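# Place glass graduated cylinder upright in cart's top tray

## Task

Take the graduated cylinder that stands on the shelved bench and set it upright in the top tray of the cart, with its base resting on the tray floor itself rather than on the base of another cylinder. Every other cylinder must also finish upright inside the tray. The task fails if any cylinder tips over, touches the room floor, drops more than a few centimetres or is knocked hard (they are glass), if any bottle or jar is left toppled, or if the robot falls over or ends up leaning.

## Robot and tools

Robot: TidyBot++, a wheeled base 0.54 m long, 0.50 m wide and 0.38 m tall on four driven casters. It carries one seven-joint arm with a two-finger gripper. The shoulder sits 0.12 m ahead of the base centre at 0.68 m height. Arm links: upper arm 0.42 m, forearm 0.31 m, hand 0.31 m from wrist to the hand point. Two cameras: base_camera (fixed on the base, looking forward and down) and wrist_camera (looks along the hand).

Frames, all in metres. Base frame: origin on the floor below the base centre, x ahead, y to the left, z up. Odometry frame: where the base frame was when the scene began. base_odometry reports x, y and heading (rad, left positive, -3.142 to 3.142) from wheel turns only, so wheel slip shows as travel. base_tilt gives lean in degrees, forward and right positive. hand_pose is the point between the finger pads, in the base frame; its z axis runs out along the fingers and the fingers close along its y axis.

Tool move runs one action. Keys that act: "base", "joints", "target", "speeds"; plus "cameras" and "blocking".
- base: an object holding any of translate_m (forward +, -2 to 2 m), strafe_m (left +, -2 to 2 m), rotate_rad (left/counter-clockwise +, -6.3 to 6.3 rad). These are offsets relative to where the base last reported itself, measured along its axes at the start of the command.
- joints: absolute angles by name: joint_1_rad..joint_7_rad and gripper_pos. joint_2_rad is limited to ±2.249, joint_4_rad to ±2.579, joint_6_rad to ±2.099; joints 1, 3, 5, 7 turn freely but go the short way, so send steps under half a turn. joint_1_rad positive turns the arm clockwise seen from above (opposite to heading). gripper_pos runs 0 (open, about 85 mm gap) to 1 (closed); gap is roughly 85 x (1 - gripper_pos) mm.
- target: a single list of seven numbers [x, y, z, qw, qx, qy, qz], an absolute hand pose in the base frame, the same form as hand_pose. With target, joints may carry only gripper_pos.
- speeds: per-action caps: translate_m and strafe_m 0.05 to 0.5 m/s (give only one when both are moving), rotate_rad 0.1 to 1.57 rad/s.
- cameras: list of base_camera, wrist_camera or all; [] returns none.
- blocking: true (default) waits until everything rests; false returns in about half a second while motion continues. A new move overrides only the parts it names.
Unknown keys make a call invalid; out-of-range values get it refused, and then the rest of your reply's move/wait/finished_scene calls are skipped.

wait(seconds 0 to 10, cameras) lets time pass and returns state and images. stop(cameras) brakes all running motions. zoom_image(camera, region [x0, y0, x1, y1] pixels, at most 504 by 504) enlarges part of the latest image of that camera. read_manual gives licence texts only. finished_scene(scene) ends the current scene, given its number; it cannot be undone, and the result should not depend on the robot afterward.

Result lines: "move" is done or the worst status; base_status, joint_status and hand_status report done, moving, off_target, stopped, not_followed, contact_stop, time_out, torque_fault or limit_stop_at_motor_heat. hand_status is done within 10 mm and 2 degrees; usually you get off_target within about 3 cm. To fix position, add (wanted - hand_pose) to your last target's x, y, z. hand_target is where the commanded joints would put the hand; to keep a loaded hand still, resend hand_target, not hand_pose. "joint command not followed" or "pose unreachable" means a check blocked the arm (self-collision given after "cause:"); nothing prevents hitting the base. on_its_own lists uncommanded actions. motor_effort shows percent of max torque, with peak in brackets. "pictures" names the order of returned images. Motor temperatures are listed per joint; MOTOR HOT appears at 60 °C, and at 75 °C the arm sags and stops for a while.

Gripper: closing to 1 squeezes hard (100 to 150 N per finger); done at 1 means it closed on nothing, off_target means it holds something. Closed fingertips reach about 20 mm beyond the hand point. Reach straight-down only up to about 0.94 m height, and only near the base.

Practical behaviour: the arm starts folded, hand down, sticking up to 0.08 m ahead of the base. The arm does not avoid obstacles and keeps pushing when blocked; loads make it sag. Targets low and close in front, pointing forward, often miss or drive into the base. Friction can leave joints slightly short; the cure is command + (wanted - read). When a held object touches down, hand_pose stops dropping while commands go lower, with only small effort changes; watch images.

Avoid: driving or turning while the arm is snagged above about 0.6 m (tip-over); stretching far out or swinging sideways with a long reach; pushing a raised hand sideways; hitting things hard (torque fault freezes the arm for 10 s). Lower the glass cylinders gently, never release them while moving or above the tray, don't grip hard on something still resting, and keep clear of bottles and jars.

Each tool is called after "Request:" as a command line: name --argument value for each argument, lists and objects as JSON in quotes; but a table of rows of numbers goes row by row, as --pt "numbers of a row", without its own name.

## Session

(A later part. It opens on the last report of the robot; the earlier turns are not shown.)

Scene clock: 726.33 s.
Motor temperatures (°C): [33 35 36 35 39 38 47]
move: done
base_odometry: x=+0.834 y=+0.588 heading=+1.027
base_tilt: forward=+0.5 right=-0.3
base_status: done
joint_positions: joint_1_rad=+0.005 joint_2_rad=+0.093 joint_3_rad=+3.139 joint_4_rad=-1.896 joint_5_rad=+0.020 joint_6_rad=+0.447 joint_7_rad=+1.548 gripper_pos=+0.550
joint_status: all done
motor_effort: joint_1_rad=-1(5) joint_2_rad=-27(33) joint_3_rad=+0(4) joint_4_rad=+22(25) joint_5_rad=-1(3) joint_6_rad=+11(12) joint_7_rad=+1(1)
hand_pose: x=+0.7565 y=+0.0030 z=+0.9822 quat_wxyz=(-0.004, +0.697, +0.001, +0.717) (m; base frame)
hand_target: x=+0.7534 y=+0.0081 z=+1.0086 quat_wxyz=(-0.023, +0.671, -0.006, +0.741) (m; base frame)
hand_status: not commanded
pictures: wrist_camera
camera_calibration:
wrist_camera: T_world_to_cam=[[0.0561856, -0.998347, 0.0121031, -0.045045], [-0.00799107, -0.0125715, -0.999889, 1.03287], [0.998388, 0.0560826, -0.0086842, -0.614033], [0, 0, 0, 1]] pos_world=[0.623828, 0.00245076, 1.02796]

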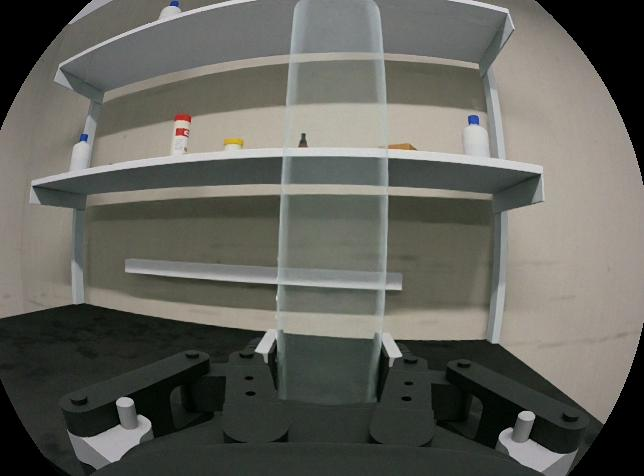

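Request:
move --cameras '["all"]'

Scene clock: 763.73 s.
Motor temperatures (°C): [33 35 36 35 39 38 47]
base_odometry: x=+0.834 y=+0.588 heading=+1.027
base_tilt: forward=+0.4 right=-0.3
base_status: done
joint_positions: joint_1_rad=+0.005 joint_2_rad=+0.093 joint_3_rad=+3.139 joint_4_rad=-1.896 joint_5_rad=+0.020 joint_6_rad=+0.447 joint_7_rad=+1.548 gripper_pos=+0.550
joint_status: all done
motor_effort: joint_1_rad=+0(5) joint_2_rad=-27(33) joint_3_rad=+0(4) joint_4_rad=+23(25) joint_5_rad=-1(3) joint_6_rad=+11(12) joint_7_rad=+1(1)
hand_pose: x=+0.7565 y=+0.0030 z=+0.9822 quat_wxyz=(-0.004, +0.697, +0.001, +0.717) (m; base frame)
hand_target: x=+0.7534 y=+0.0081 z=+1.0086 quat_wxyz=(-0.023, +0.671, -0.006, +0.741) (m; base frame)
hand_status: not commanded
pictures: base_camera, wrist_camera
camera_calibration:
wrist_camera: T_world_to_cam=[[0.056186, -0.998347, 0.0121061, -0.0450481], [-0.00793019, -0.0125711, -0.99989, 1.03284], [0.998389, 0.0560837, -0.00862341, -0.614093], [0, 0, 0, 1]] pos_world=[0.623825, 0.00245094, 1.02798]

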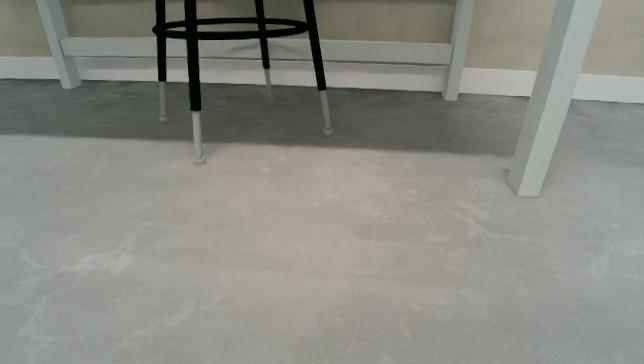

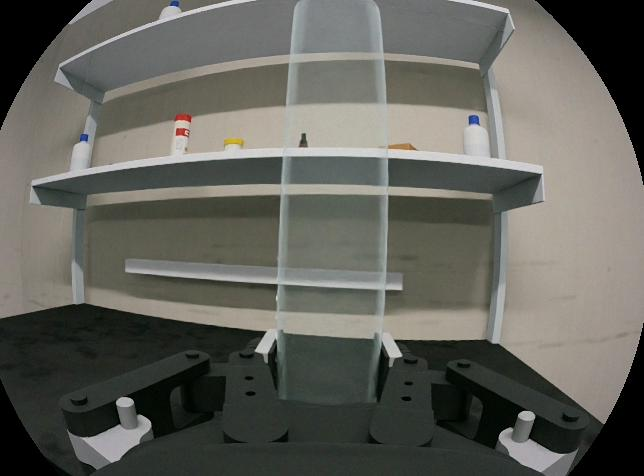

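Request:
move --base '{"translate_m": 0.22}' --speeds '{"translate_m": 0.25}' --cameras '["wrist_camera"]'

Request:
move --joints '{"joint_2_rad": 0.12, "joint_4_rad": -1.94, "joint_6_rad": 0.585}' --cameras '["wrist_camera"]'

Scene clock: 780.77 s.
Motor temperatures (°C): [33 35 36 35 39 38 47]
move: done
base_odometry: x=+0.948 y=+0.776 heading=+1.026
base_tilt: forward=+0.5 right=-0.4
base_status: done
joint_positions: joint_1_rad=+0.005 joint_2_rad=+0.093 joint_3_rad=+3.139 joint_4_rad=-1.896 joint_5_rad=+0.020 joint_6_rad=+0.450 joint_7_rad=+1.548 gripper_pos=+0.550
joint_status: not commanded
motor_effort: joint_1_rad=+0(2) joint_2_rad=-27(30) joint_3_rad=+0(1) joint_4_rad=+23(24) joint_5_rad=-1(2) joint_6_rad=+11(12) joint_7_rad=+1(1)
hand_pose: x=+0.7563 y=+0.0030 z=+0.9827 quat_wxyz=(-0.004, +0.696, +0.001, +0.718) (m; base frame)
hand_target: x=+0.7534 y=+0.0081 z=+1.0086 quat_wxyz=(-0.023, +0.671, -0.006, +0.741) (m; base frame)
hand_status: not commanded
pictures: wrist_camera
camera_calibration:
wrist_camera: T_world_to_cam=[[0.0562139, -0.998344, 0.012215, -0.0451541], [-0.00562083, -0.0125506, -0.999905, 1.03162], [0.998403, 0.0561399, -0.00631704, -0.616178], [0, 0, 0, 1]] pos_world=[0.62353, 0.00246029, 1.02818]

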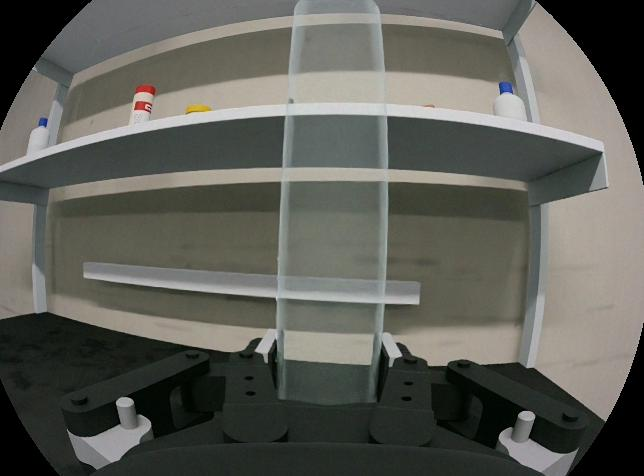

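Scene clock: 781.80 s.
Motor temperatures (°C): [33 35 36 35 39 38 47]
move: done
base_odometry: x=+0.948 y=+0.776 heading=+1.026
base_tilt: forward=+0.5 right=-0.4
base_status: not commanded
joint_positions: joint_1_rad=+0.005 joint_2_rad=+0.113 joint_3_rad=+3.139 joint_4_rad=-1.945 joint_5_rad=+0.020 joint_6_rad=+0.531 joint_7_rad=+1.548 gripper_pos=+0.550
joint_status: all done
motor_effort: joint_1_rad=-1(1) joint_2_rad=-28(29) joint_3_rad=+0(0) joint_4_rad=+22(23) joint_5_rad=-1(1) joint_6_rad=+11(12) joint_7_rad=+0(1)
hand_pose: x=+0.7552 y=+0.0034 z=+0.9666 quat_wxyz=(-0.005, +0.691, +0.001, +0.723) (m; base frame)
hand_target: x=+0.7566 y=+0.0091 z=+0.9814 quat_wxyz=(-0.024, +0.673, -0.005, +0.740) (m; base frame)
hand_status: not commanded
pictures: wrist_camera
camera_calibration:
wrist_camera: T_world_to_cam=[[0.0575346, -0.998269, 0.0121976, -0.0454311], [0.00745706, -0.0117878, -0.999903, 1.00561], [0.998316, 0.0576199, 0.00676594, -0.627722], [0, 0, 0, 1]] pos_world=[0.62178, 0.00267084, 1.01032]

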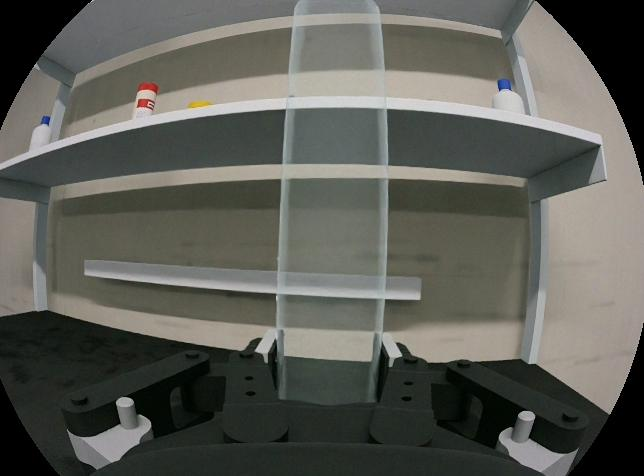

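Request:
move --joints '{"joint_2_rad": 0.137, "joint_4_rad": -1.965, "joint_6_rad": 0.625}' --cameras '[]'

Request:
move --joints '{"joint_2_rad": 0.145, "joint_4_rad": -1.972, "joint_6_rad": 0.64}' --cameras '[]'

Request:
move --joints '{"joint_2_rad": 0.153, "joint_4_rad": -1.978, "joint_6_rad": 0.653}' --cameras '["wrist_camera"]'

Scene clock: 789.00 s.
Motor temperatures (°C): [33 35 36 35 39 38 47]
move: done
base_odometry: x=+0.948 y=+0.776 heading=+1.026
base_tilt: forward=+0.5 right=-0.4
base_status: not commanded
joint_positions: joint_1_rad=+0.005 joint_2_rad=+0.126 joint_3_rad=+3.139 joint_4_rad=-1.969 joint_5_rad=+0.020 joint_6_rad=+0.573 joint_7_rad=+1.548 gripper_pos=+0.550
joint_status: all done
motor_effort: joint_1_rad=-1(1) joint_2_rad=-28(29) joint_3_rad=+0(0) joint_4_rad=+22(23) joint_5_rad=+0(2) joint_6_rad=+11(12) joint_7_rad=+0(1)
hand_pose: x=+0.7551 y=+0.0036 z=+0.9569 quat_wxyz=(-0.005, +0.690, +0.001, +0.724) (m; base frame)
hand_target: x=+0.7573 y=+0.0095 z=+0.9684 quat_wxyz=(-0.025, +0.673, -0.005, +0.739) (m; base frame)
hand_status: not commanded
pictures: none
No camera images: "cameras" was empty.

Scene clock: 789.50 s.
Motor temperatures (°C): [33 35 36 35 39 38 47]
move: done
base_odometry: x=+0.948 y=+0.776 heading=+1.026
base_tilt: forward=+0.5 right=-0.3
base_status: not commanded
joint_positions: joint_1_rad=+0.005 joint_2_rad=+0.133 joint_3_rad=+3.139 joint_4_rad=-1.974 joint_5_rad=+0.020 joint_6_rad=+0.586 joint_7_rad=+1.548 gripper_pos=+0.550
joint_status: all done
motor_effort: joint_1_rad=-1(1) joint_2_rad=-28(29) joint_3_rad=+0(0) joint_4_rad=+21(23) joint_5_rad=+0(1) joint_6_rad=+11(12) joint_7_rad=+1(1)
hand_pose: x=+0.7558 y=+0.0037 z=+0.9541 quat_wxyz=(-0.006, +0.689, +0.001, +0.725) (m; base frame)
hand_target: x=+0.7582 y=+0.0097 z=+0.9638 quat_wxyz=(-0.026, +0.673, -0.005, +0.739) (m; base frame)
hand_status: not commanded
pictures: none
No camera images: "cameras" was empty.

Scene clock: 790.03 s.
Motor temperatures (°C): [33 35 36 35 39 38 47]
move: done
base_odometry: x=+0.948 y=+0.776 heading=+1.026
base_tilt: forward=+0.5 right=-0.4
base_status: not commanded
joint_positions: joint_1_rad=+0.005 joint_2_rad=+0.140 joint_3_rad=+3.139 joint_4_rad=-1.979 joint_5_rad=+0.020 joint_6_rad=+0.600 joint_7_rad=+1.548 gripper_pos=+0.550
joint_status: all done
motor_effort: joint_1_rad=-1(1) joint_2_rad=-28(29) joint_3_rad=+0(0) joint_4_rad=+22(23) joint_5_rad=-1(2) joint_6_rad=+11(11) joint_7_rad=+2(2)
hand_pose: x=+0.7569 y=+0.0038 z=+0.9508 quat_wxyz=(-0.006, +0.689, +0.001, +0.725) (m; base frame)
hand_target: x=+0.7593 y=+0.0099 z=+0.9593 quat_wxyz=(-0.026, +0.674, -0.005, +0.739) (m; base frame)
hand_status: not commanded
pictures: wrist_camera
camera_calibration:
wrist_camera: T_world_to_cam=[[0.0586429, -0.998208, 0.0118732, -0.0455259], [0.0148514, -0.01102, -0.999829, 0.984122], [0.998169, 0.0588092, 0.0141785, -0.63628], [0, 0, 0, 1]] pos_world=[0.623169, 0.00281979, 0.993515]

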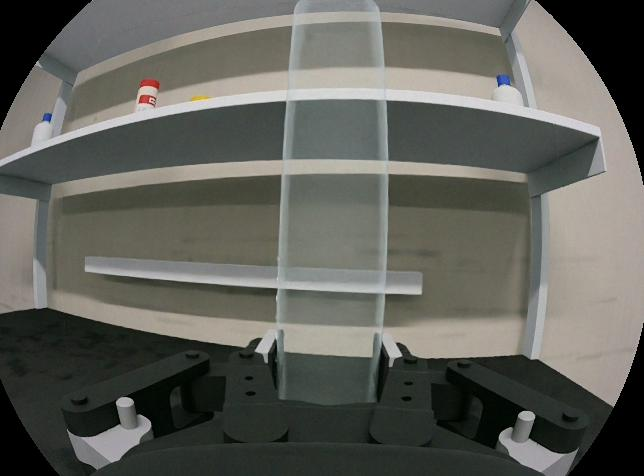

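Request:
move --joints '{"joint_2_rad": 0.161, "joint_4_rad": -1.986, "joint_6_rad": 0.658}' --cameras '[]'

Request:
move --joints '{"joint_2_rad": 0.169, "joint_4_rad": -1.993, "joint_6_rad": 0.668}' --cameras '[]'

Request:
move --joints '{"joint_2_rad": 0.177, "joint_4_rad": -1.999, "joint_6_rad": 0.681}' --cameras '["wrist_camera"]'

Scene clock: 796.03 s.
Motor temperatures (°C): [33 35 36 35 39 38 47]
move: done
base_odometry: x=+0.948 y=+0.776 heading=+1.026
base_tilt: forward=+0.5 right=-0.4
base_status: not commanded
joint_positions: joint_1_rad=+0.005 joint_2_rad=+0.148 joint_3_rad=+3.139 joint_4_rad=-1.987 joint_5_rad=+0.020 joint_6_rad=+0.604 joint_7_rad=+1.548 gripper_pos=+0.550
joint_status: all done
motor_effort: joint_1_rad=-1(1) joint_2_rad=-28(29) joint_3_rad=+0(0) joint_4_rad=+22(23) joint_5_rad=+0(1) joint_6_rad=+11(12) joint_7_rad=+1(1)
hand_pose: x=+0.7578 y=+0.0038 z=+0.9420 quat_wxyz=(-0.006, +0.693, +0.001, +0.721) (m; base frame)
hand_target: x=+0.7602 y=+0.0099 z=+0.9511 quat_wxyz=(-0.026, +0.678, -0.005, +0.735) (m; base frame)
hand_status: not commanded
pictures: none
No camera images: "cameras" was empty.

Scene clock: 796.53 s.
Motor temperatures (°C): [33 35 36 35 39 38 47]
move: done
base_odometry: x=+0.948 y=+0.776 heading=+1.026
base_tilt: forward=+0.5 right=-0.4
base_status: not commanded
joint_positions: joint_1_rad=+0.005 joint_2_rad=+0.154 joint_3_rad=+3.139 joint_4_rad=-1.993 joint_5_rad=+0.020 joint_6_rad=+0.614 joint_7_rad=+1.548 gripper_pos=+0.550
joint_status: all done
motor_effort: joint_1_rad=+0(1) joint_2_rad=-28(30) joint_3_rad=+0(0) joint_4_rad=+21(22) joint_5_rad=+0(1) joint_6_rad=+11(11) joint_7_rad=+0(1)
hand_pose: x=+0.7582 y=+0.0038 z=+0.9382 quat_wxyz=(-0.006, +0.693, +0.001, +0.720) (m; base frame)
hand_target: x=+0.7610 y=+0.0100 z=+0.9451 quat_wxyz=(-0.026, +0.680, -0.005, +0.733) (m; base frame)
hand_status: not commanded
pictures: none
No camera images: "cameras" was empty.

Scene clock: 797.03 s.
Motor temperatures (°C): [33 35 36 35 39 38 47]
move: done
base_odometry: x=+0.948 y=+0.776 heading=+1.026
base_tilt: forward=+0.5 right=-0.4
base_status: not commanded
joint_positions: joint_1_rad=+0.005 joint_2_rad=+0.159 joint_3_rad=+3.139 joint_4_rad=-1.996 joint_5_rad=+0.020 joint_6_rad=+0.630 joint_7_rad=+1.548 gripper_pos=+0.550
joint_status: all done
motor_effort: joint_1_rad=-1(2) joint_2_rad=-28(29) joint_3_rad=+0(0) joint_4_rad=+21(22) joint_5_rad=+0(1) joint_6_rad=+11(11) joint_7_rad=+0(1)
hand_pose: x=+0.7586 y=+0.0039 z=+0.9381 quat_wxyz=(-0.006, +0.691, +0.001, +0.723) (m; base frame)
hand_target: x=+0.7619 y=+0.0102 z=+0.9405 quat_wxyz=(-0.026, +0.680, -0.005, +0.733) (m; base frame)
hand_status: not commanded
pictures: wrist_camera
camera_calibration:
wrist_camera: T_world_to_cam=[[0.059231, -0.998182, 0.0111277, -0.0450824], [0.00894734, -0.010616, -0.999904, 0.975944], [0.998204, 0.0593249, 0.00830228, -0.632364], [0, 0, 0, 1]] pos_world=[0.625166, 0.00287507, 0.981602]

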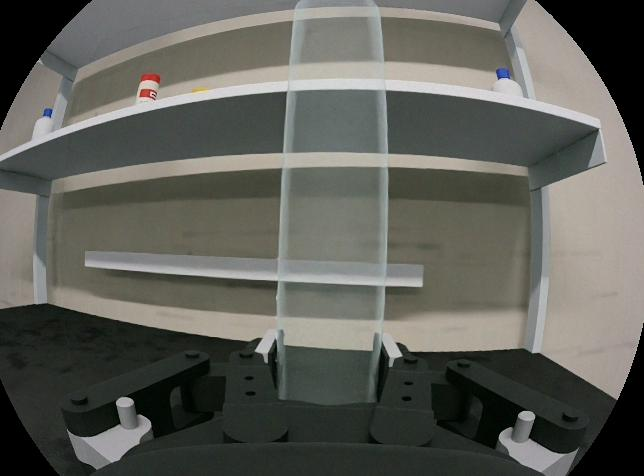

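Request:
move --joints '{"joint_2_rad": 0.185, "joint_4_rad": -2.006, "joint_6_rad": 0.689}' --cameras '[]'

Request:
move --joints '{"joint_2_rad": 0.193, "joint_4_rad": -2.012, "joint_6_rad": 0.7}' --cameras '["wrist_camera"]'

Scene clock: 802.53 s.
Motor temperatures (°C): [33 35 36 35 39 38 47]
move: done
base_odometry: x=+0.948 y=+0.776 heading=+1.026
base_tilt: forward=+0.5 right=-0.3
base_status: not commanded
joint_positions: joint_1_rad=+0.005 joint_2_rad=+0.162 joint_3_rad=+3.139 joint_4_rad=-1.999 joint_5_rad=+0.020 joint_6_rad=+0.642 joint_7_rad=+1.548 gripper_pos=+0.550
joint_status: all done
motor_effort: joint_1_rad=-1(2) joint_2_rad=-26(27) joint_3_rad=+0(1) joint_4_rad=+20(20) joint_5_rad=-1(1) joint_6_rad=+10(11) joint_7_rad=+0(1)
hand_pose: x=+0.7588 y=+0.0040 z=+0.9382 quat_wxyz=(-0.006, +0.689, +0.001, +0.725) (m; base frame)
hand_target: x=+0.7626 y=+0.0103 z=+0.9339 quat_wxyz=(-0.027, +0.683, -0.005, +0.730) (m; base frame)
hand_status: not commanded
pictures: none
No camera images: "cameras" was empty.

Scene clock: 803.03 s.
Motor temperatures (°C): [33 35 36 35 39 38 47]
move: done
base_odometry: x=+0.948 y=+0.776 heading=+1.026
base_tilt: forward=+0.4 right=-0.3
base_status: not commanded
joint_positions: joint_1_rad=+0.005 joint_2_rad=+0.166 joint_3_rad=+3.139 joint_4_rad=-2.002 joint_5_rad=+0.020 joint_6_rad=+0.656 joint_7_rad=+1.548 gripper_pos=+0.550
joint_status: all done
motor_effort: joint_1_rad=+0(2) joint_2_rad=-26(27) joint_3_rad=+0(1) joint_4_rad=+19(20) joint_5_rad=+0(1) joint_6_rad=+9(10) joint_7_rad=+1(1)
hand_pose: x=+0.7591 y=+0.0040 z=+0.9384 quat_wxyz=(-0.006, +0.686, +0.001, +0.728) (m; base frame)
hand_target: x=+0.7634 y=+0.0104 z=+0.9288 quat_wxyz=(-0.027, +0.684, -0.005, +0.729) (m; base frame)
hand_status: not commanded
pictures: wrist_camera
camera_calibration:
wrist_camera: T_world_to_cam=[[0.05951, -0.998161, 0.0115535, -0.0456028], [0.0219981, -0.0102599, -0.999705, 0.96615], [0.997985, 0.0597466, 0.021347, -0.644913], [0, 0, 0, 1]] pos_world=[0.625074, 0.00292506, 0.980159]

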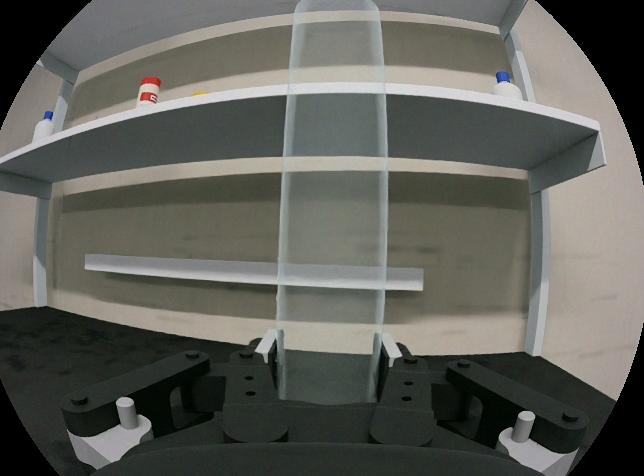

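Request:
move --joints '{"joint_2_rad": 0.185, "joint_4_rad": -2.006, "joint_6_rad": 0.665}' --cameras '[]'

Request:
move --joints '{"gripper_pos": 0.5}' --cameras '["wrist_camera"]'

Scene clock: 813.17 s.
Motor temperatures (°C): [33 35 36 35 39 38 47]
move: done
base_odometry: x=+0.948 y=+0.776 heading=+1.026
base_tilt: forward=+0.4 right=-0.3
base_status: not commanded
joint_positions: joint_1_rad=+0.005 joint_2_rad=+0.166 joint_3_rad=+3.139 joint_4_rad=-2.002 joint_5_rad=+0.020 joint_6_rad=+0.655 joint_7_rad=+1.548 gripper_pos=+0.550
joint_status: all done
motor_effort: joint_1_rad=-1(1) joint_2_rad=-25(26) joint_3_rad=+0(0) joint_4_rad=+18(19) joint_5_rad=-1(1) joint_6_rad=+9(10) joint_7_rad=+1(1)
hand_pose: x=+0.7592 y=+0.0040 z=+0.9382 quat_wxyz=(-0.006, +0.686, +0.001, +0.727) (m; base frame)
hand_target: x=+0.7631 y=+0.0100 z=+0.9265 quat_wxyz=(-0.026, +0.691, -0.006, +0.722) (m; base frame)
hand_status: not commanded
pictures: none
No camera images: "cameras" was empty.

Scene clock: 813.87 s.
Motor temperatures (°C): [33 35 36 35 39 38 47]
move: done
base_odometry: x=+0.948 y=+0.776 heading=+1.026
base_tilt: forward=+0.5 right=-0.3
base_status: not commanded
joint_positions: joint_1_rad=+0.005 joint_2_rad=+0.166 joint_3_rad=+3.139 joint_4_rad=-2.002 joint_5_rad=+0.020 joint_6_rad=+0.655 joint_7_rad=+1.548 gripper_pos=+0.500
joint_status: all done
motor_effort: joint_1_rad=+0(2) joint_2_rad=-25(27) joint_3_rad=+0(1) joint_4_rad=+19(20) joint_5_rad=-1(1) joint_6_rad=+9(9) joint_7_rad=+1(1)
hand_pose: x=+0.7593 y=+0.0040 z=+0.9379 quat_wxyz=(-0.006, +0.686, +0.001, +0.727) (m; base frame)
hand_target: x=+0.7631 y=+0.0100 z=+0.9265 quat_wxyz=(-0.026, +0.691, -0.006, +0.722) (m; base frame)
hand_status: not commanded
pictures: wrist_camera
camera_calibration:
wrist_camera: T_world_to_cam=[[0.0595043, -0.998162, 0.0114902, -0.0455505], [0.0207514, -0.0102712, -0.999732, 0.966698], [0.998012, 0.0597267, 0.020102, -0.64392], [0, 0, 0, 1]] pos_world=[0.62529, 0.00292165, 0.979906]

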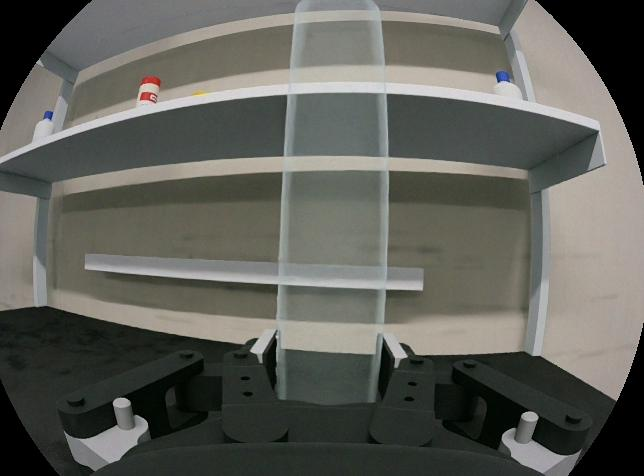

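Request:
move --joints '{"gripper_pos": 0.0}' --cameras '[]'

Request:
move --base '{"translate_m": -0.15}' --speeds '{"translate_m": 0.12}' --cameras '["wrist_camera"]'

Scene clock: 818.43 s.
Motor temperatures (°C): [33 35 36 35 39 38 47]
move: done
base_odometry: x=+0.948 y=+0.776 heading=+1.026
base_tilt: forward=+0.5 right=-0.3
base_status: not commanded
joint_positions: joint_1_rad=+0.005 joint_2_rad=+0.166 joint_3_rad=+3.139 joint_4_rad=-2.002 joint_5_rad=+0.020 joint_6_rad=+0.655 joint_7_rad=+1.548 gripper_pos=+0.000
joint_status: all done
motor_effort: joint_1_rad=-1(1) joint_2_rad=-26(27) joint_3_rad=+0(0) joint_4_rad=+19(20) joint_5_rad=-1(1) joint_6_rad=+9(9) joint_7_rad=+1(1)
hand_pose: x=+0.7593 y=+0.0040 z=+0.9379 quat_wxyz=(-0.006, +0.686, +0.001, +0.727) (m; base frame)
hand_target: x=+0.7631 y=+0.0100 z=+0.9265 quat_wxyz=(-0.026, +0.691, -0.006, +0.722) (m; base frame)
hand_status: not commanded
pictures: none
No camera images: "cameras" was empty.

Scene clock: 820.23 s.
Motor temperatures (°C): [33 35 36 35 39 38 47]
move: done
base_odometry: x=+0.871 y=+0.648 heading=+1.025
base_tilt: forward=+0.4 right=-0.3
base_status: done
joint_positions: joint_1_rad=+0.005 joint_2_rad=+0.172 joint_3_rad=+3.139 joint_4_rad=-2.002 joint_5_rad=+0.020 joint_6_rad=+0.655 joint_7_rad=+1.548 gripper_pos=+0.000
joint_status: not commanded
motor_effort: joint_1_rad=-1(2) joint_2_rad=-27(29) joint_3_rad=+0(1) joint_4_rad=+19(20) joint_5_rad=+0(1) joint_6_rad=+9(9) joint_7_rad=+0(1)
hand_pose: x=+0.7607 y=+0.0040 z=+0.9340 quat_wxyz=(-0.006, +0.689, +0.001, +0.725) (m; base frame)
hand_target: x=+0.7631 y=+0.0100 z=+0.9265 quat_wxyz=(-0.026, +0.691, -0.006, +0.722) (m; base frame)
hand_status: not commanded
pictures: wrist_camera
camera_calibration:
wrist_camera: T_world_to_cam=[[0.0595744, -0.998162, 0.0110938, -0.0452828], [0.0145518, -0.0102439, -0.999842, 0.967529], [0.998118, 0.0597264, 0.0139148, -0.639617], [0, 0, 0, 1]] pos_world=[0.627032, 0.00291377, 0.976778]

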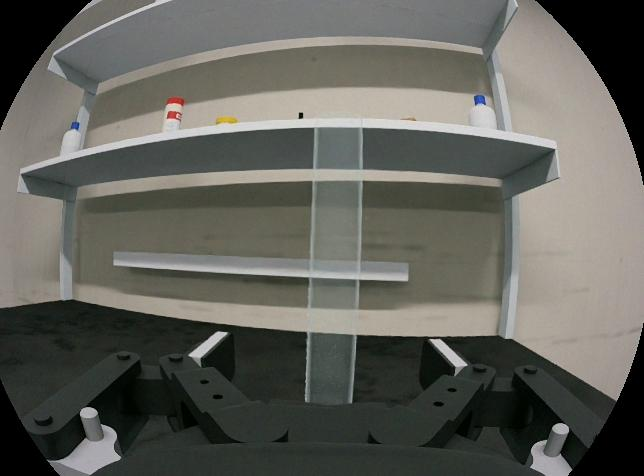

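Request:
move --base '{"translate_m": -1.7967, "strafe_m": 0.5593, "rotate_rad": 1.575}' --speeds '{"translate_m": 0.4, "rotate_rad": 0.7}' --joints '{"joint_2_rad": 0.12, "joint_4_rad": -1.93, "joint_6_rad": 0.58}' --cameras '["all"]'

Scene clock: 877.37 s.
Motor temperatures (°C): [33 35 36 35 39 38 47]
move: done
base_odometry: x=-0.541 y=-0.598 heading=+2.600
base_tilt: forward=+0.5 right=-0.3
base_status: done
joint_positions: joint_1_rad=-0.002 joint_2_rad=+0.132 joint_3_rad=+3.140 joint_4_rad=-1.933 joint_5_rad=+0.020 joint_6_rad=+0.613 joint_7_rad=+1.548 gripper_pos=+0.000
joint_status: all done
motor_effort: joint_1_rad=+0(5) joint_2_rad=-26(32) joint_3_rad=+0(4) joint_4_rad=+20(21) joint_5_rad=-1(2) joint_6_rad=+9(10) joint_7_rad=-1(2)
hand_pose: x=+0.7601 y=+0.0072 z=+0.9866 quat_wxyz=(-0.008, +0.664, +0.003, +0.748) (m; base frame)
hand_target: x=+0.7579 y=+0.0090 z=+0.9858 quat_wxyz=(-0.024, +0.671, -0.005, +0.741) (m; base frame)
hand_status: not commanded
pictures: base_camera, wrist_camera
camera_calibration:
wrist_camera: T_world_to_cam=[[0.0631052, -0.997881, 0.0158534, -0.0500452], [0.0815609, -0.0106753, -0.996611, 0.966038], [0.994669, 0.0641844, 0.0807144, -0.703258], [0, 0, 0, 1]] pos_world=[0.623876, 0.00551185, 1.02032]

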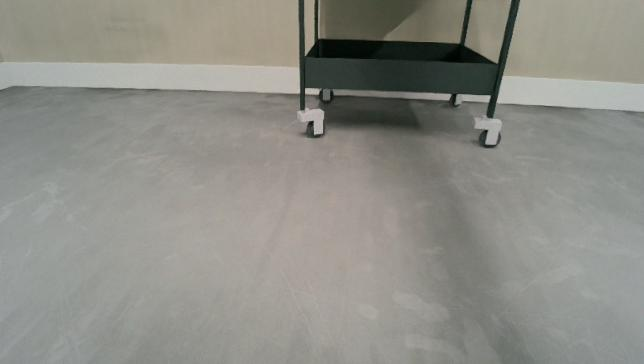

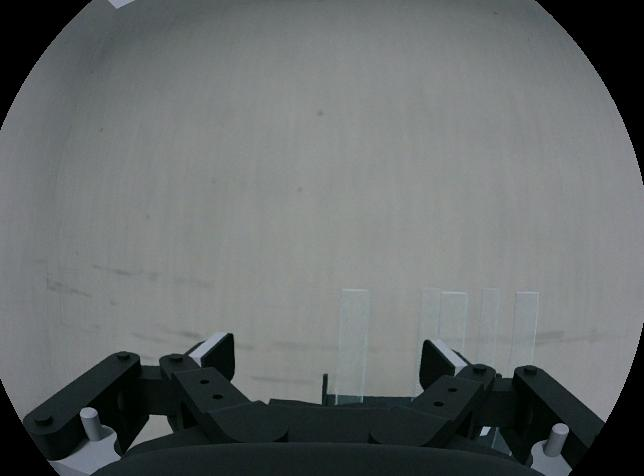

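Request:
move --base '{"translate_m": 0.2, "strafe_m": -0.028}' --speeds '{"translate_m": 0.3}' --joints '{"joint_2_rad": 0.266, "joint_4_rad": -2.12, "joint_6_rad": 0.90}' --cameras '["all"]'

Scene clock: 897.30 s.
Motor temperatures (°C): [33 35 36 35 39 38 47]
move: done
base_odometry: x=-0.698 y=-0.471 heading=+2.601
base_tilt: forward=+0.5 right=-0.4
base_status: done
joint_positions: joint_1_rad=-0.002 joint_2_rad=+0.266 joint_3_rad=+3.140 joint_4_rad=-2.111 joint_5_rad=+0.020 joint_6_rad=+0.852 joint_7_rad=+1.548 gripper_pos=+0.000
joint_status: all done
motor_effort: joint_1_rad=-1(1) joint_2_rad=-27(32) joint_3_rad=+0(1) joint_4_rad=+17(21) joint_5_rad=-1(2) joint_6_rad=+9(11) joint_7_rad=+1(1)
hand_pose: x=+0.7581 y=+0.0083 z=+0.8752 quat_wxyz=(-0.010, +0.691, +0.003, +0.723) (m; base frame)
hand_target: x=+0.7552 y=+0.0123 z=+0.8852 quat_wxyz=(-0.031, +0.677, -0.005, +0.736) (m; base frame)
hand_status: not commanded
pictures: base_camera, wrist_camera
camera_calibration:
wrist_camera: T_world_to_cam=[[0.0678279, -0.997663, 0.00818402, -0.0439489], [0.0091985, -0.00757722, -0.999929, 0.912943], [0.997655, 0.0678984, 0.00866306, -0.631516], [0, 0, 0, 1]] pos_world=[0.624618, 0.00595029, 0.918709]

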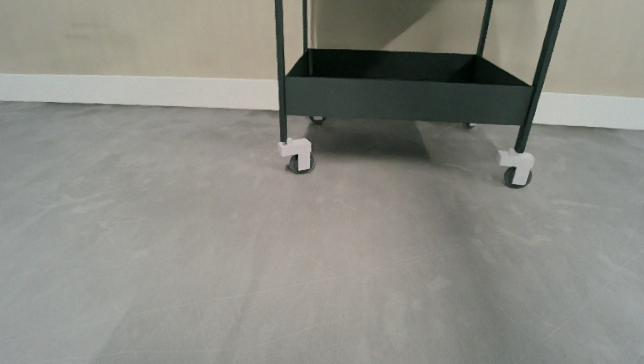

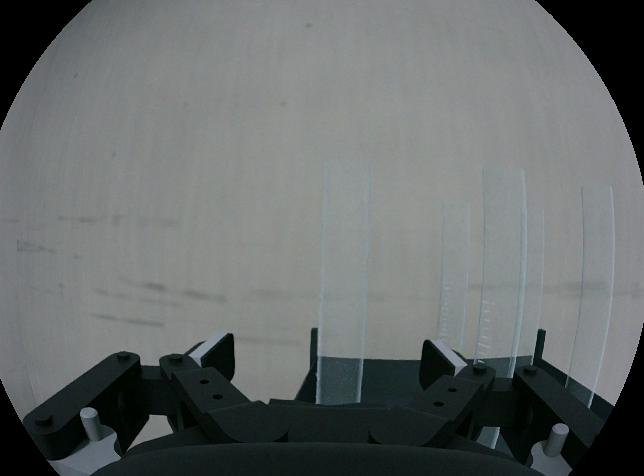

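Request:
zoom_image --camera "wrist_camera" --region '[290, 150, 640, 450]'

Scaled by 1.440.

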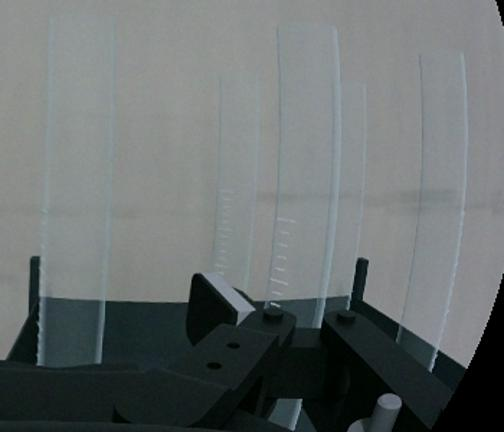

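Request:
move --base '{"translate_m": 0.1, "strafe_m": -0.008}' --speeds '{"translate_m": 0.2}' --cameras '["all"]'

Scene clock: 924.30 s.
Motor temperatures (°C): [33 35 36 35 39 38 47]
move: done
base_odometry: x=-0.779 y=-0.412 heading=+2.601
base_tilt: forward=+0.5 right=-0.3
base_status: done
joint_positions: joint_1_rad=-0.002 joint_2_rad=+0.264 joint_3_rad=+3.140 joint_4_rad=-2.114 joint_5_rad=+0.020 joint_6_rad=+0.856 joint_7_rad=+1.548 gripper_pos=+0.000
joint_status: not commanded
motor_effort: joint_1_rad=-1(2) joint_2_rad=-27(31) joint_3_rad=+0(1) joint_4_rad=+17(18) joint_5_rad=+0(1) joint_6_rad=+9(10) joint_7_rad=+0(1)
hand_pose: x=+0.7570 y=+0.0083 z=+0.8765 quat_wxyz=(-0.010, +0.689, +0.003, +0.724) (m; base frame)
hand_target: x=+0.7552 y=+0.0123 z=+0.8852 quat_wxyz=(-0.031, +0.677, -0.005, +0.736) (m; base frame)
hand_status: not commanded
pictures: base_camera, wrist_camera
camera_calibration:
wrist_camera: T_world_to_cam=[[0.0678507, -0.99766, 0.00835931, -0.0440456], [0.0127058, -0.00751388, -0.999891, 0.911572], [0.997615, 0.0679495, 0.0121663, -0.633506], [0, 0, 0, 1]] pos_world=[0.623401, 0.0059533, 0.919548]

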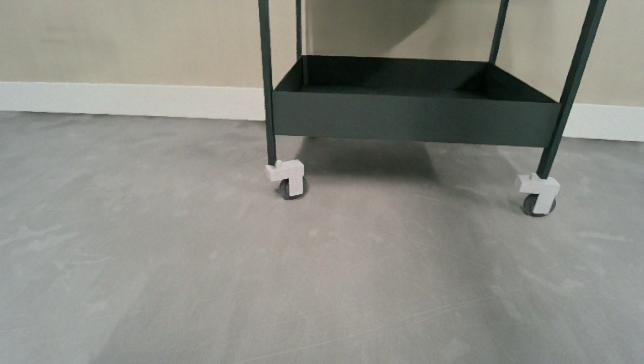

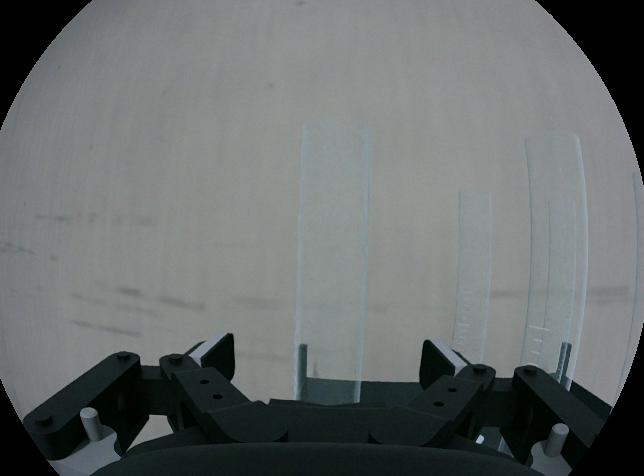

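Request:
zoom_image --camera "wrist_camera" --region '[250, 240, 430, 420]'

Scaled by 2.800.

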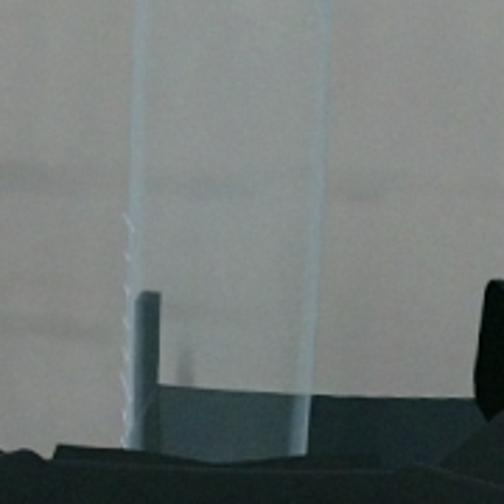

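Request:
move --base '{"translate_m": 0.073}' --speeds '{"translate_m": 0.12}' --cameras '["wrist_camera"]'

Scene clock: 933.20 s.
Motor temperatures (°C): [33 35 36 35 39 38 47]
move: done
base_odometry: x=-0.842 y=-0.374 heading=+2.600
base_tilt: forward=+0.5 right=-0.4
base_status: done
joint_positions: joint_1_rad=-0.002 joint_2_rad=+0.262 joint_3_rad=+3.140 joint_4_rad=-2.115 joint_5_rad=+0.020 joint_6_rad=+0.857 joint_7_rad=+1.548 gripper_pos=+0.000
joint_status: not commanded
motor_effort: joint_1_rad=-1(2) joint_2_rad=-27(30) joint_3_rad=+0(1) joint_4_rad=+16(18) joint_5_rad=-1(2) joint_6_rad=+9(9) joint_7_rad=+0(1)
hand_pose: x=+0.7565 y=+0.0083 z=+0.8770 quat_wxyz=(-0.010, +0.689, +0.003, +0.725) (m; base frame)
hand_target: x=+0.7552 y=+0.0123 z=+0.8852 quat_wxyz=(-0.031, +0.677, -0.005, +0.736) (m; base frame)
hand_status: not commanded
pictures: wrist_camera
camera_calibration:
wrist_camera: T_world_to_cam=[[0.0678539, -0.99766, 0.00841699, -0.0440684], [0.0137637, -0.00749959, -0.999877, 0.911274], [0.9976, 0.0679614, 0.0132226, -0.633957], [0, 0, 0, 1]] pos_world=[0.622884, 0.00595351, 0.919915]

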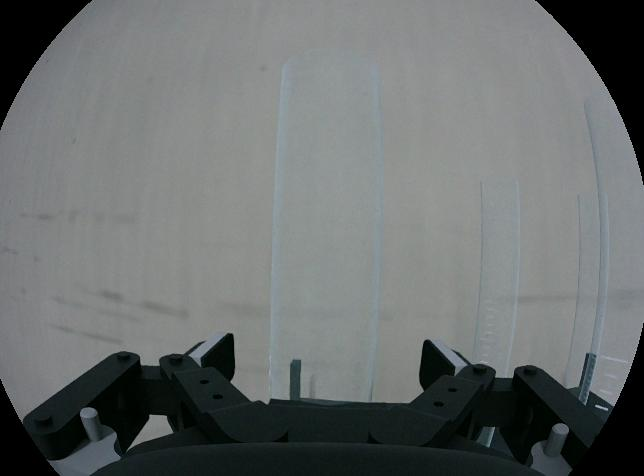

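Request:
zoom_image --camera "wrist_camera" --region '[190, 230, 470, 430]'

Scaled by 1.800.

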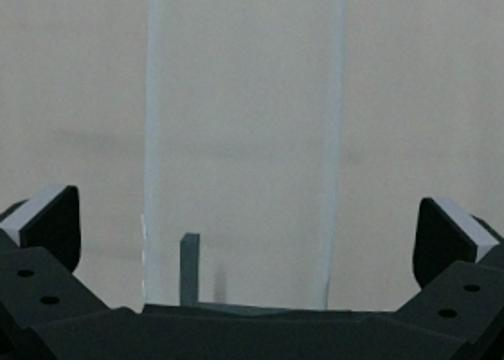

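Request:
move --base '{"strafe_m": 0.002}' --joints '{"gripper_pos": 0.4}' --cameras '["wrist_camera"]'

Scene clock: 943.23 s.
Motor temperatures (°C): [33 35 36 35 39 38 47]
move: done
base_odometry: x=-0.843 y=-0.376 heading=+2.600
base_tilt: forward=+0.5 right=-0.4
base_status: done
joint_positions: joint_1_rad=-0.002 joint_2_rad=+0.262 joint_3_rad=+3.140 joint_4_rad=-2.115 joint_5_rad=+0.021 joint_6_rad=+0.857 joint_7_rad=+1.548 gripper_pos=+0.400
joint_status: all done
motor_effort: joint_1_rad=-1(5) joint_2_rad=-28(28) joint_3_rad=+0(4) joint_4_rad=+16(18) joint_5_rad=+0(2) joint_6_rad=+9(9) joint_7_rad=+0(1)
hand_pose: x=+0.7565 y=+0.0086 z=+0.8770 quat_wxyz=(-0.010, +0.689, +0.004, +0.725) (m; base frame)
hand_target: x=+0.7552 y=+0.0123 z=+0.8852 quat_wxyz=(-0.031, +0.677, -0.005, +0.736) (m; base frame)
hand_status: not commanded
pictures: wrist_camera
camera_calibration:
wrist_camera: T_world_to_cam=[[0.0684522, -0.997616, 0.00869921, -0.0444858], [0.0138303, -0.00776993, -0.999874, 0.911243], [0.997559, 0.0685639, 0.0132654, -0.633982], [0, 0, 0, 1]] pos_world=[0.622877, 0.00616882, 0.919925]

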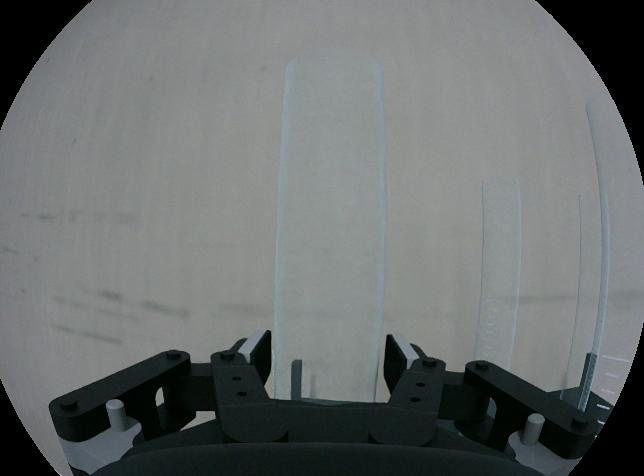

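Request:
move --joints '{"gripper_pos": 0.5}' --cameras '[]'

Request:
move --joints '{"gripper_pos": 0.58}' --cameras '["wrist_camera"]'

Request:
move --joints '{"gripper_pos": 0.7}' --cameras '[]'

Request:
move --joints '{"gripper_pos": 0.8}' --cameras '["wrist_camera"]'

Scene clock: 950.17 s.
Motor temperatures (°C): [33 35 36 35 39 38 47]
move: done
base_odometry: x=-0.843 y=-0.376 heading=+2.600
base_tilt: forward=+0.5 right=-0.4
base_status: not commanded
joint_positions: joint_1_rad=-0.002 joint_2_rad=+0.262 joint_3_rad=+3.140 joint_4_rad=-2.115 joint_5_rad=+0.021 joint_6_rad=+0.857 joint_7_rad=+1.548 gripper_pos=+0.500
joint_status: all done
motor_effort: joint_1_rad=-1(1) joint_2_rad=-28(28) joint_3_rad=+0(0) joint_4_rad=+18(18) joint_5_rad=+0(1) joint_6_rad=+9(9) joint_7_rad=+0(1)
hand_pose: x=+0.7565 y=+0.0086 z=+0.8770 quat_wxyz=(-0.010, +0.689, +0.004, +0.725) (m; base frame)
hand_target: x=+0.7552 y=+0.0123 z=+0.8852 quat_wxyz=(-0.031, +0.677, -0.005, +0.736) (m; base frame)
hand_status: not commanded
pictures: none
No camera images: "cameras" was empty.

Scene clock: 950.67 s.
Motor temperatures (°C): [33 35 36 35 39 38 47]
move: off_target
base_odometry: x=-0.843 y=-0.376 heading=+2.600
base_tilt: forward=+0.5 right=-0.4
base_status: not commanded
joint_positions: joint_1_rad=-0.002 joint_2_rad=+0.262 joint_3_rad=+3.140 joint_4_rad=-2.115 joint_5_rad=+0.021 joint_6_rad=+0.857 joint_7_rad=+1.548 gripper_pos=+0.549
joint_status: gripper_pos off_target (ended at +0.549, target +0.580)
motor_effort: joint_1_rad=+0(1) joint_2_rad=-28(28) joint_3_rad=+0(1) joint_4_rad=+17(18) joint_5_rad=-1(1) joint_6_rad=+9(10) joint_7_rad=+0(1)
hand_pose: x=+0.7565 y=+0.0086 z=+0.8771 quat_wxyz=(-0.010, +0.689, +0.004, +0.725) (m; base frame)
hand_target: x=+0.7552 y=+0.0123 z=+0.8852 quat_wxyz=(-0.031, +0.677, -0.005, +0.736) (m; base frame)
hand_status: not commanded
pictures: wrist_camera
camera_calibration:
wrist_camera: T_world_to_cam=[[0.0684621, -0.997617, 0.00852307, -0.0443385], [0.0139485, -0.00758513, -0.999874, 0.91119], [0.997556, 0.0685723, 0.013396, -0.634094], [0, 0, 0, 1]] pos_world=[0.62287, 0.00615993, 0.919947]

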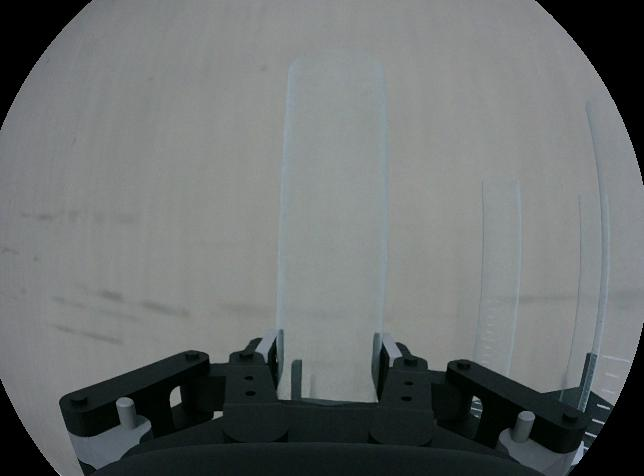

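Scene clock: 951.20 s.
Motor temperatures (°C): [33 35 36 35 39 38 47]
move: off_target
base_odometry: x=-0.843 y=-0.376 heading=+2.600
base_tilt: forward=+0.5 right=-0.3
base_status: not commanded
joint_positions: joint_1_rad=-0.002 joint_2_rad=+0.262 joint_3_rad=+3.140 joint_4_rad=-2.115 joint_5_rad=+0.021 joint_6_rad=+0.857 joint_7_rad=+1.548 gripper_pos=+0.549
joint_status: gripper_pos off_target (ended at +0.549, target +0.700)
motor_effort: joint_1_rad=+0(1) joint_2_rad=-28(28) joint_3_rad=+0(0) joint_4_rad=+18(18) joint_5_rad=-1(1) joint_6_rad=+10(10) joint_7_rad=+0(1)
hand_pose: x=+0.7565 y=+0.0086 z=+0.8771 quat_wxyz=(-0.010, +0.689, +0.004, +0.725) (m; base frame)
hand_target: x=+0.7552 y=+0.0123 z=+0.8852 quat_wxyz=(-0.031, +0.677, -0.005, +0.736) (m; base frame)
hand_status: not commanded
pictures: none
No camera images: "cameras" was empty.

Scene clock: 951.73 s.
Motor temperatures (°C): [33 35 36 35 39 38 47]
move: off_target
base_odometry: x=-0.843 y=-0.376 heading=+2.600
base_tilt: forward=+0.5 right=-0.3
base_status: not commanded
joint_positions: joint_1_rad=-0.002 joint_2_rad=+0.262 joint_3_rad=+3.140 joint_4_rad=-2.115 joint_5_rad=+0.021 joint_6_rad=+0.857 joint_7_rad=+1.548 gripper_pos=+0.549
joint_status: gripper_pos off_target (ended at +0.549, target +0.800)
motor_effort: joint_1_rad=-1(1) joint_2_rad=-28(28) joint_3_rad=+0(0) joint_4_rad=+18(18) joint_5_rad=-1(2) joint_6_rad=+9(10) joint_7_rad=+1(1)
hand_pose: x=+0.7565 y=+0.0086 z=+0.8771 quat_wxyz=(-0.010, +0.689, +0.004, +0.725) (m; base frame)
hand_target: x=+0.7552 y=+0.0123 z=+0.8852 quat_wxyz=(-0.031, +0.677, -0.005, +0.736) (m; base frame)
hand_status: not commanded
pictures: wrist_camera
camera_calibration:
wrist_camera: T_world_to_cam=[[0.0684621, -0.997617, 0.00852307, -0.0443385], [0.0139485, -0.00758513, -0.999874, 0.91119], [0.997556, 0.0685723, 0.013396, -0.634094], [0, 0, 0, 1]] pos_world=[0.62287, 0.00615993, 0.919947]

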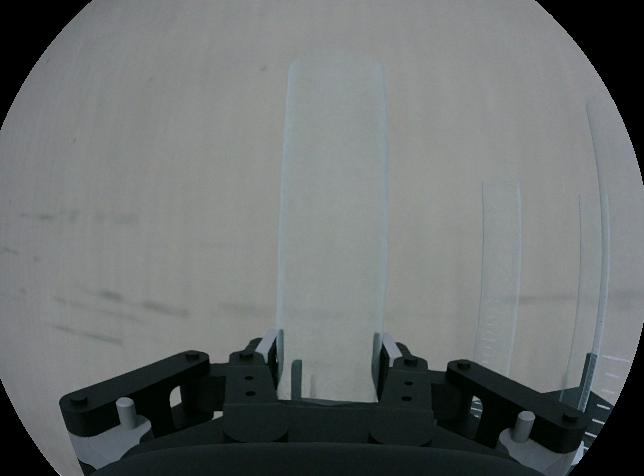

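Request:
move --joints '{"joint_2_rad": 0.235, "joint_4_rad": -2.092, "joint_6_rad": 0.80}' --cameras '[]'

Request:
move --joints '{"joint_2_rad": 0.213, "joint_4_rad": -2.07, "joint_6_rad": 0.765}' --cameras '["wrist_camera"]'

Scene clock: 1062.17 s.
Motor temperatures (°C): [33 35 36 34 39 38 47]
move: done
base_odometry: x=-0.843 y=-0.376 heading=+2.600
base_tilt: forward=+0.5 right=-0.3
base_status: not commanded
joint_positions: joint_1_rad=-0.002 joint_2_rad=+0.247 joint_3_rad=+3.140 joint_4_rad=-2.100 joint_5_rad=+0.021 joint_6_rad=+0.803 joint_7_rad=+1.548 gripper_pos=+0.549
joint_status: all done
motor_effort: joint_1_rad=+0(1) joint_2_rad=-28(30) joint_3_rad=+0(1) joint_4_rad=+18(19) joint_5_rad=+0(1) joint_6_rad=+10(11) joint_7_rad=+0(1)
hand_pose: x=+0.7572 y=+0.0083 z=+0.8780 quat_wxyz=(-0.010, +0.698, +0.003, +0.716) (m; base frame)
hand_target: x=+0.7565 y=+0.0114 z=+0.8888 quat_wxyz=(-0.029, +0.692, -0.005, +0.722) (m; base frame)
hand_status: not commanded
pictures: none
No camera images: "cameras" was empty.

Scene clock: 1062.77 s.
Motor temperatures (°C): [33 35 36 34 39 38 47]
move: done
base_odometry: x=-0.843 y=-0.376 heading=+2.600
base_tilt: forward=+0.4 right=-0.4
base_status: not commanded
joint_positions: joint_1_rad=-0.002 joint_2_rad=+0.237 joint_3_rad=+3.140 joint_4_rad=-2.091 joint_5_rad=+0.021 joint_6_rad=+0.777 joint_7_rad=+1.548 gripper_pos=+0.549
joint_status: all done
motor_effort: joint_1_rad=-1(2) joint_2_rad=-29(31) joint_3_rad=+0(0) joint_4_rad=+20(20) joint_5_rad=-1(1) joint_6_rad=+11(12) joint_7_rad=+0(1)
hand_pose: x=+0.7573 y=+0.0082 z=+0.8813 quat_wxyz=(-0.010, +0.700, +0.003, +0.714) (m; base frame)
hand_target: x=+0.7566 y=+0.0110 z=+0.9039 quat_wxyz=(-0.028, +0.688, -0.005, +0.725) (m; base frame)
hand_status: not commanded
pictures: wrist_camera
camera_calibration:
wrist_camera: T_world_to_cam=[[0.0675645, -0.997686, 0.00760666, -0.043277], [-0.0163043, -0.00872715, -0.999829, 0.938323], [0.997582, 0.0674289, -0.0168562, -0.608285], [0, 0, 0, 1]] pos_world=[0.625037, 0.006028, 0.928238]

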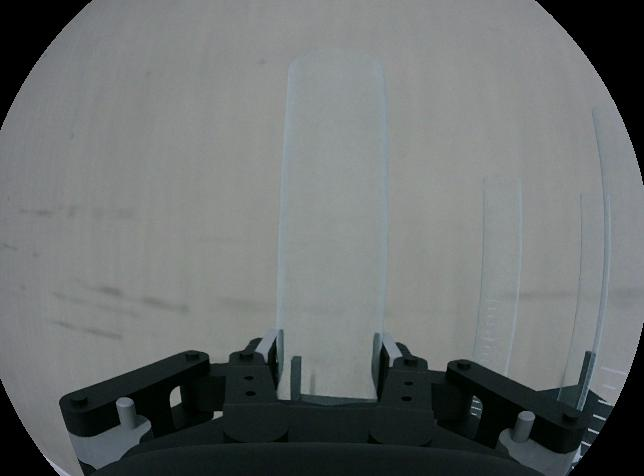

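Request:
move --joints '{"joint_2_rad": 0.198, "joint_4_rad": -2.054, "joint_6_rad": 0.762}' --cameras '["wrist_camera"]'

Scene clock: 1068.70 s.
Motor temperatures (°C): [33 35 36 34 39 38 47]
move: done
base_odometry: x=-0.843 y=-0.376 heading=+2.600
base_tilt: forward=+0.5 right=-0.4
base_status: not commanded
joint_positions: joint_1_rad=-0.002 joint_2_rad=+0.220 joint_3_rad=+3.140 joint_4_rad=-2.077 joint_5_rad=+0.021 joint_6_rad=+0.777 joint_7_rad=+1.548 gripper_pos=+0.549
joint_status: all done
motor_effort: joint_1_rad=-1(1) joint_2_rad=-29(32) joint_3_rad=+0(0) joint_4_rad=+20(21) joint_5_rad=-1(2) joint_6_rad=+11(12) joint_7_rad=+0(1)
hand_pose: x=+0.7568 y=+0.0082 z=+0.8995 quat_wxyz=(-0.010, +0.689, +0.004, +0.725) (m; base frame)
hand_target: x=+0.7561 y=+0.0110 z=+0.9213 quat_wxyz=(-0.028, +0.678, -0.005, +0.734) (m; base frame)
hand_status: not commanded
pictures: wrist_camera
camera_calibration:
wrist_camera: T_world_to_cam=[[0.067295, -0.997687, 0.00958168, -0.0449527], [0.0142548, -0.00864106, -0.999861, 0.933368], [0.997631, 0.0674223, 0.0136403, -0.63494], [0, 0, 0, 1]] pos_world=[0.623156, 0.00602564, 0.942329]

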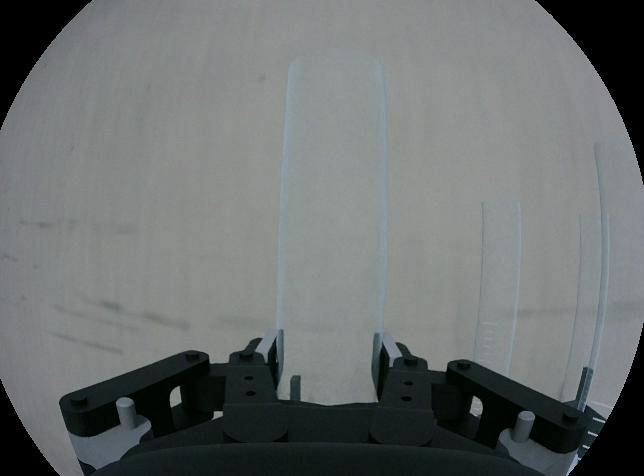

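Request:
move --base '{"translate_m": 0.075, "strafe_m": -0.0125}' --speeds '{"translate_m": 0.12}' --cameras '["wrist_camera"]'

Scene clock: 1073.17 s.
Motor temperatures (°C): [33 35 36 34 39 38 47]
move: done
base_odometry: x=-0.901 y=-0.326 heading=+2.600
base_tilt: forward=+0.5 right=-0.3
base_status: done
joint_positions: joint_1_rad=-0.002 joint_2_rad=+0.212 joint_3_rad=+3.140 joint_4_rad=-2.073 joint_5_rad=+0.021 joint_6_rad=+0.777 joint_7_rad=+1.548 gripper_pos=+0.549
joint_status: not commanded
motor_effort: joint_1_rad=-1(2) joint_2_rad=-29(33) joint_3_rad=+0(1) joint_4_rad=+20(21) joint_5_rad=-1(1) joint_6_rad=+11(12) joint_7_rad=+0(1)
hand_pose: x=+0.7556 y=+0.0082 z=+0.9065 quat_wxyz=(-0.010, +0.685, +0.004, +0.729) (m; base frame)
hand_target: x=+0.7561 y=+0.0110 z=+0.9213 quat_wxyz=(-0.028, +0.678, -0.005, +0.734) (m; base frame)
hand_status: not commanded
pictures: wrist_camera
camera_calibration:
wrist_camera: T_world_to_cam=[[0.06718, -0.997687, 0.0103216, -0.0455254], [0.0256839, -0.00861223, -0.999633, 0.931531], [0.99741, 0.0674204, 0.025046, -0.644022], [0, 0, 0, 1]] pos_world=[0.621487, 0.0060226, 0.947789]

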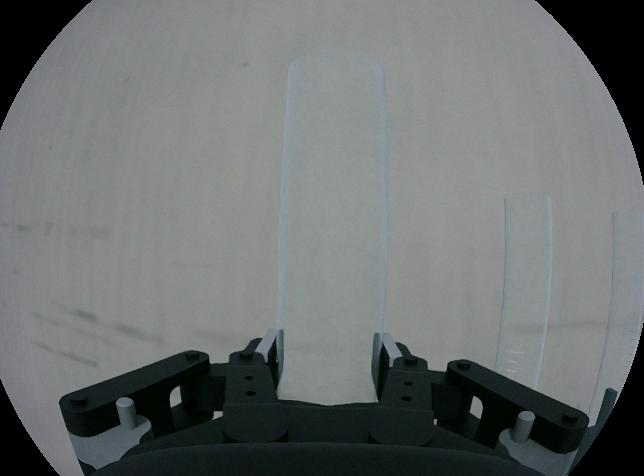

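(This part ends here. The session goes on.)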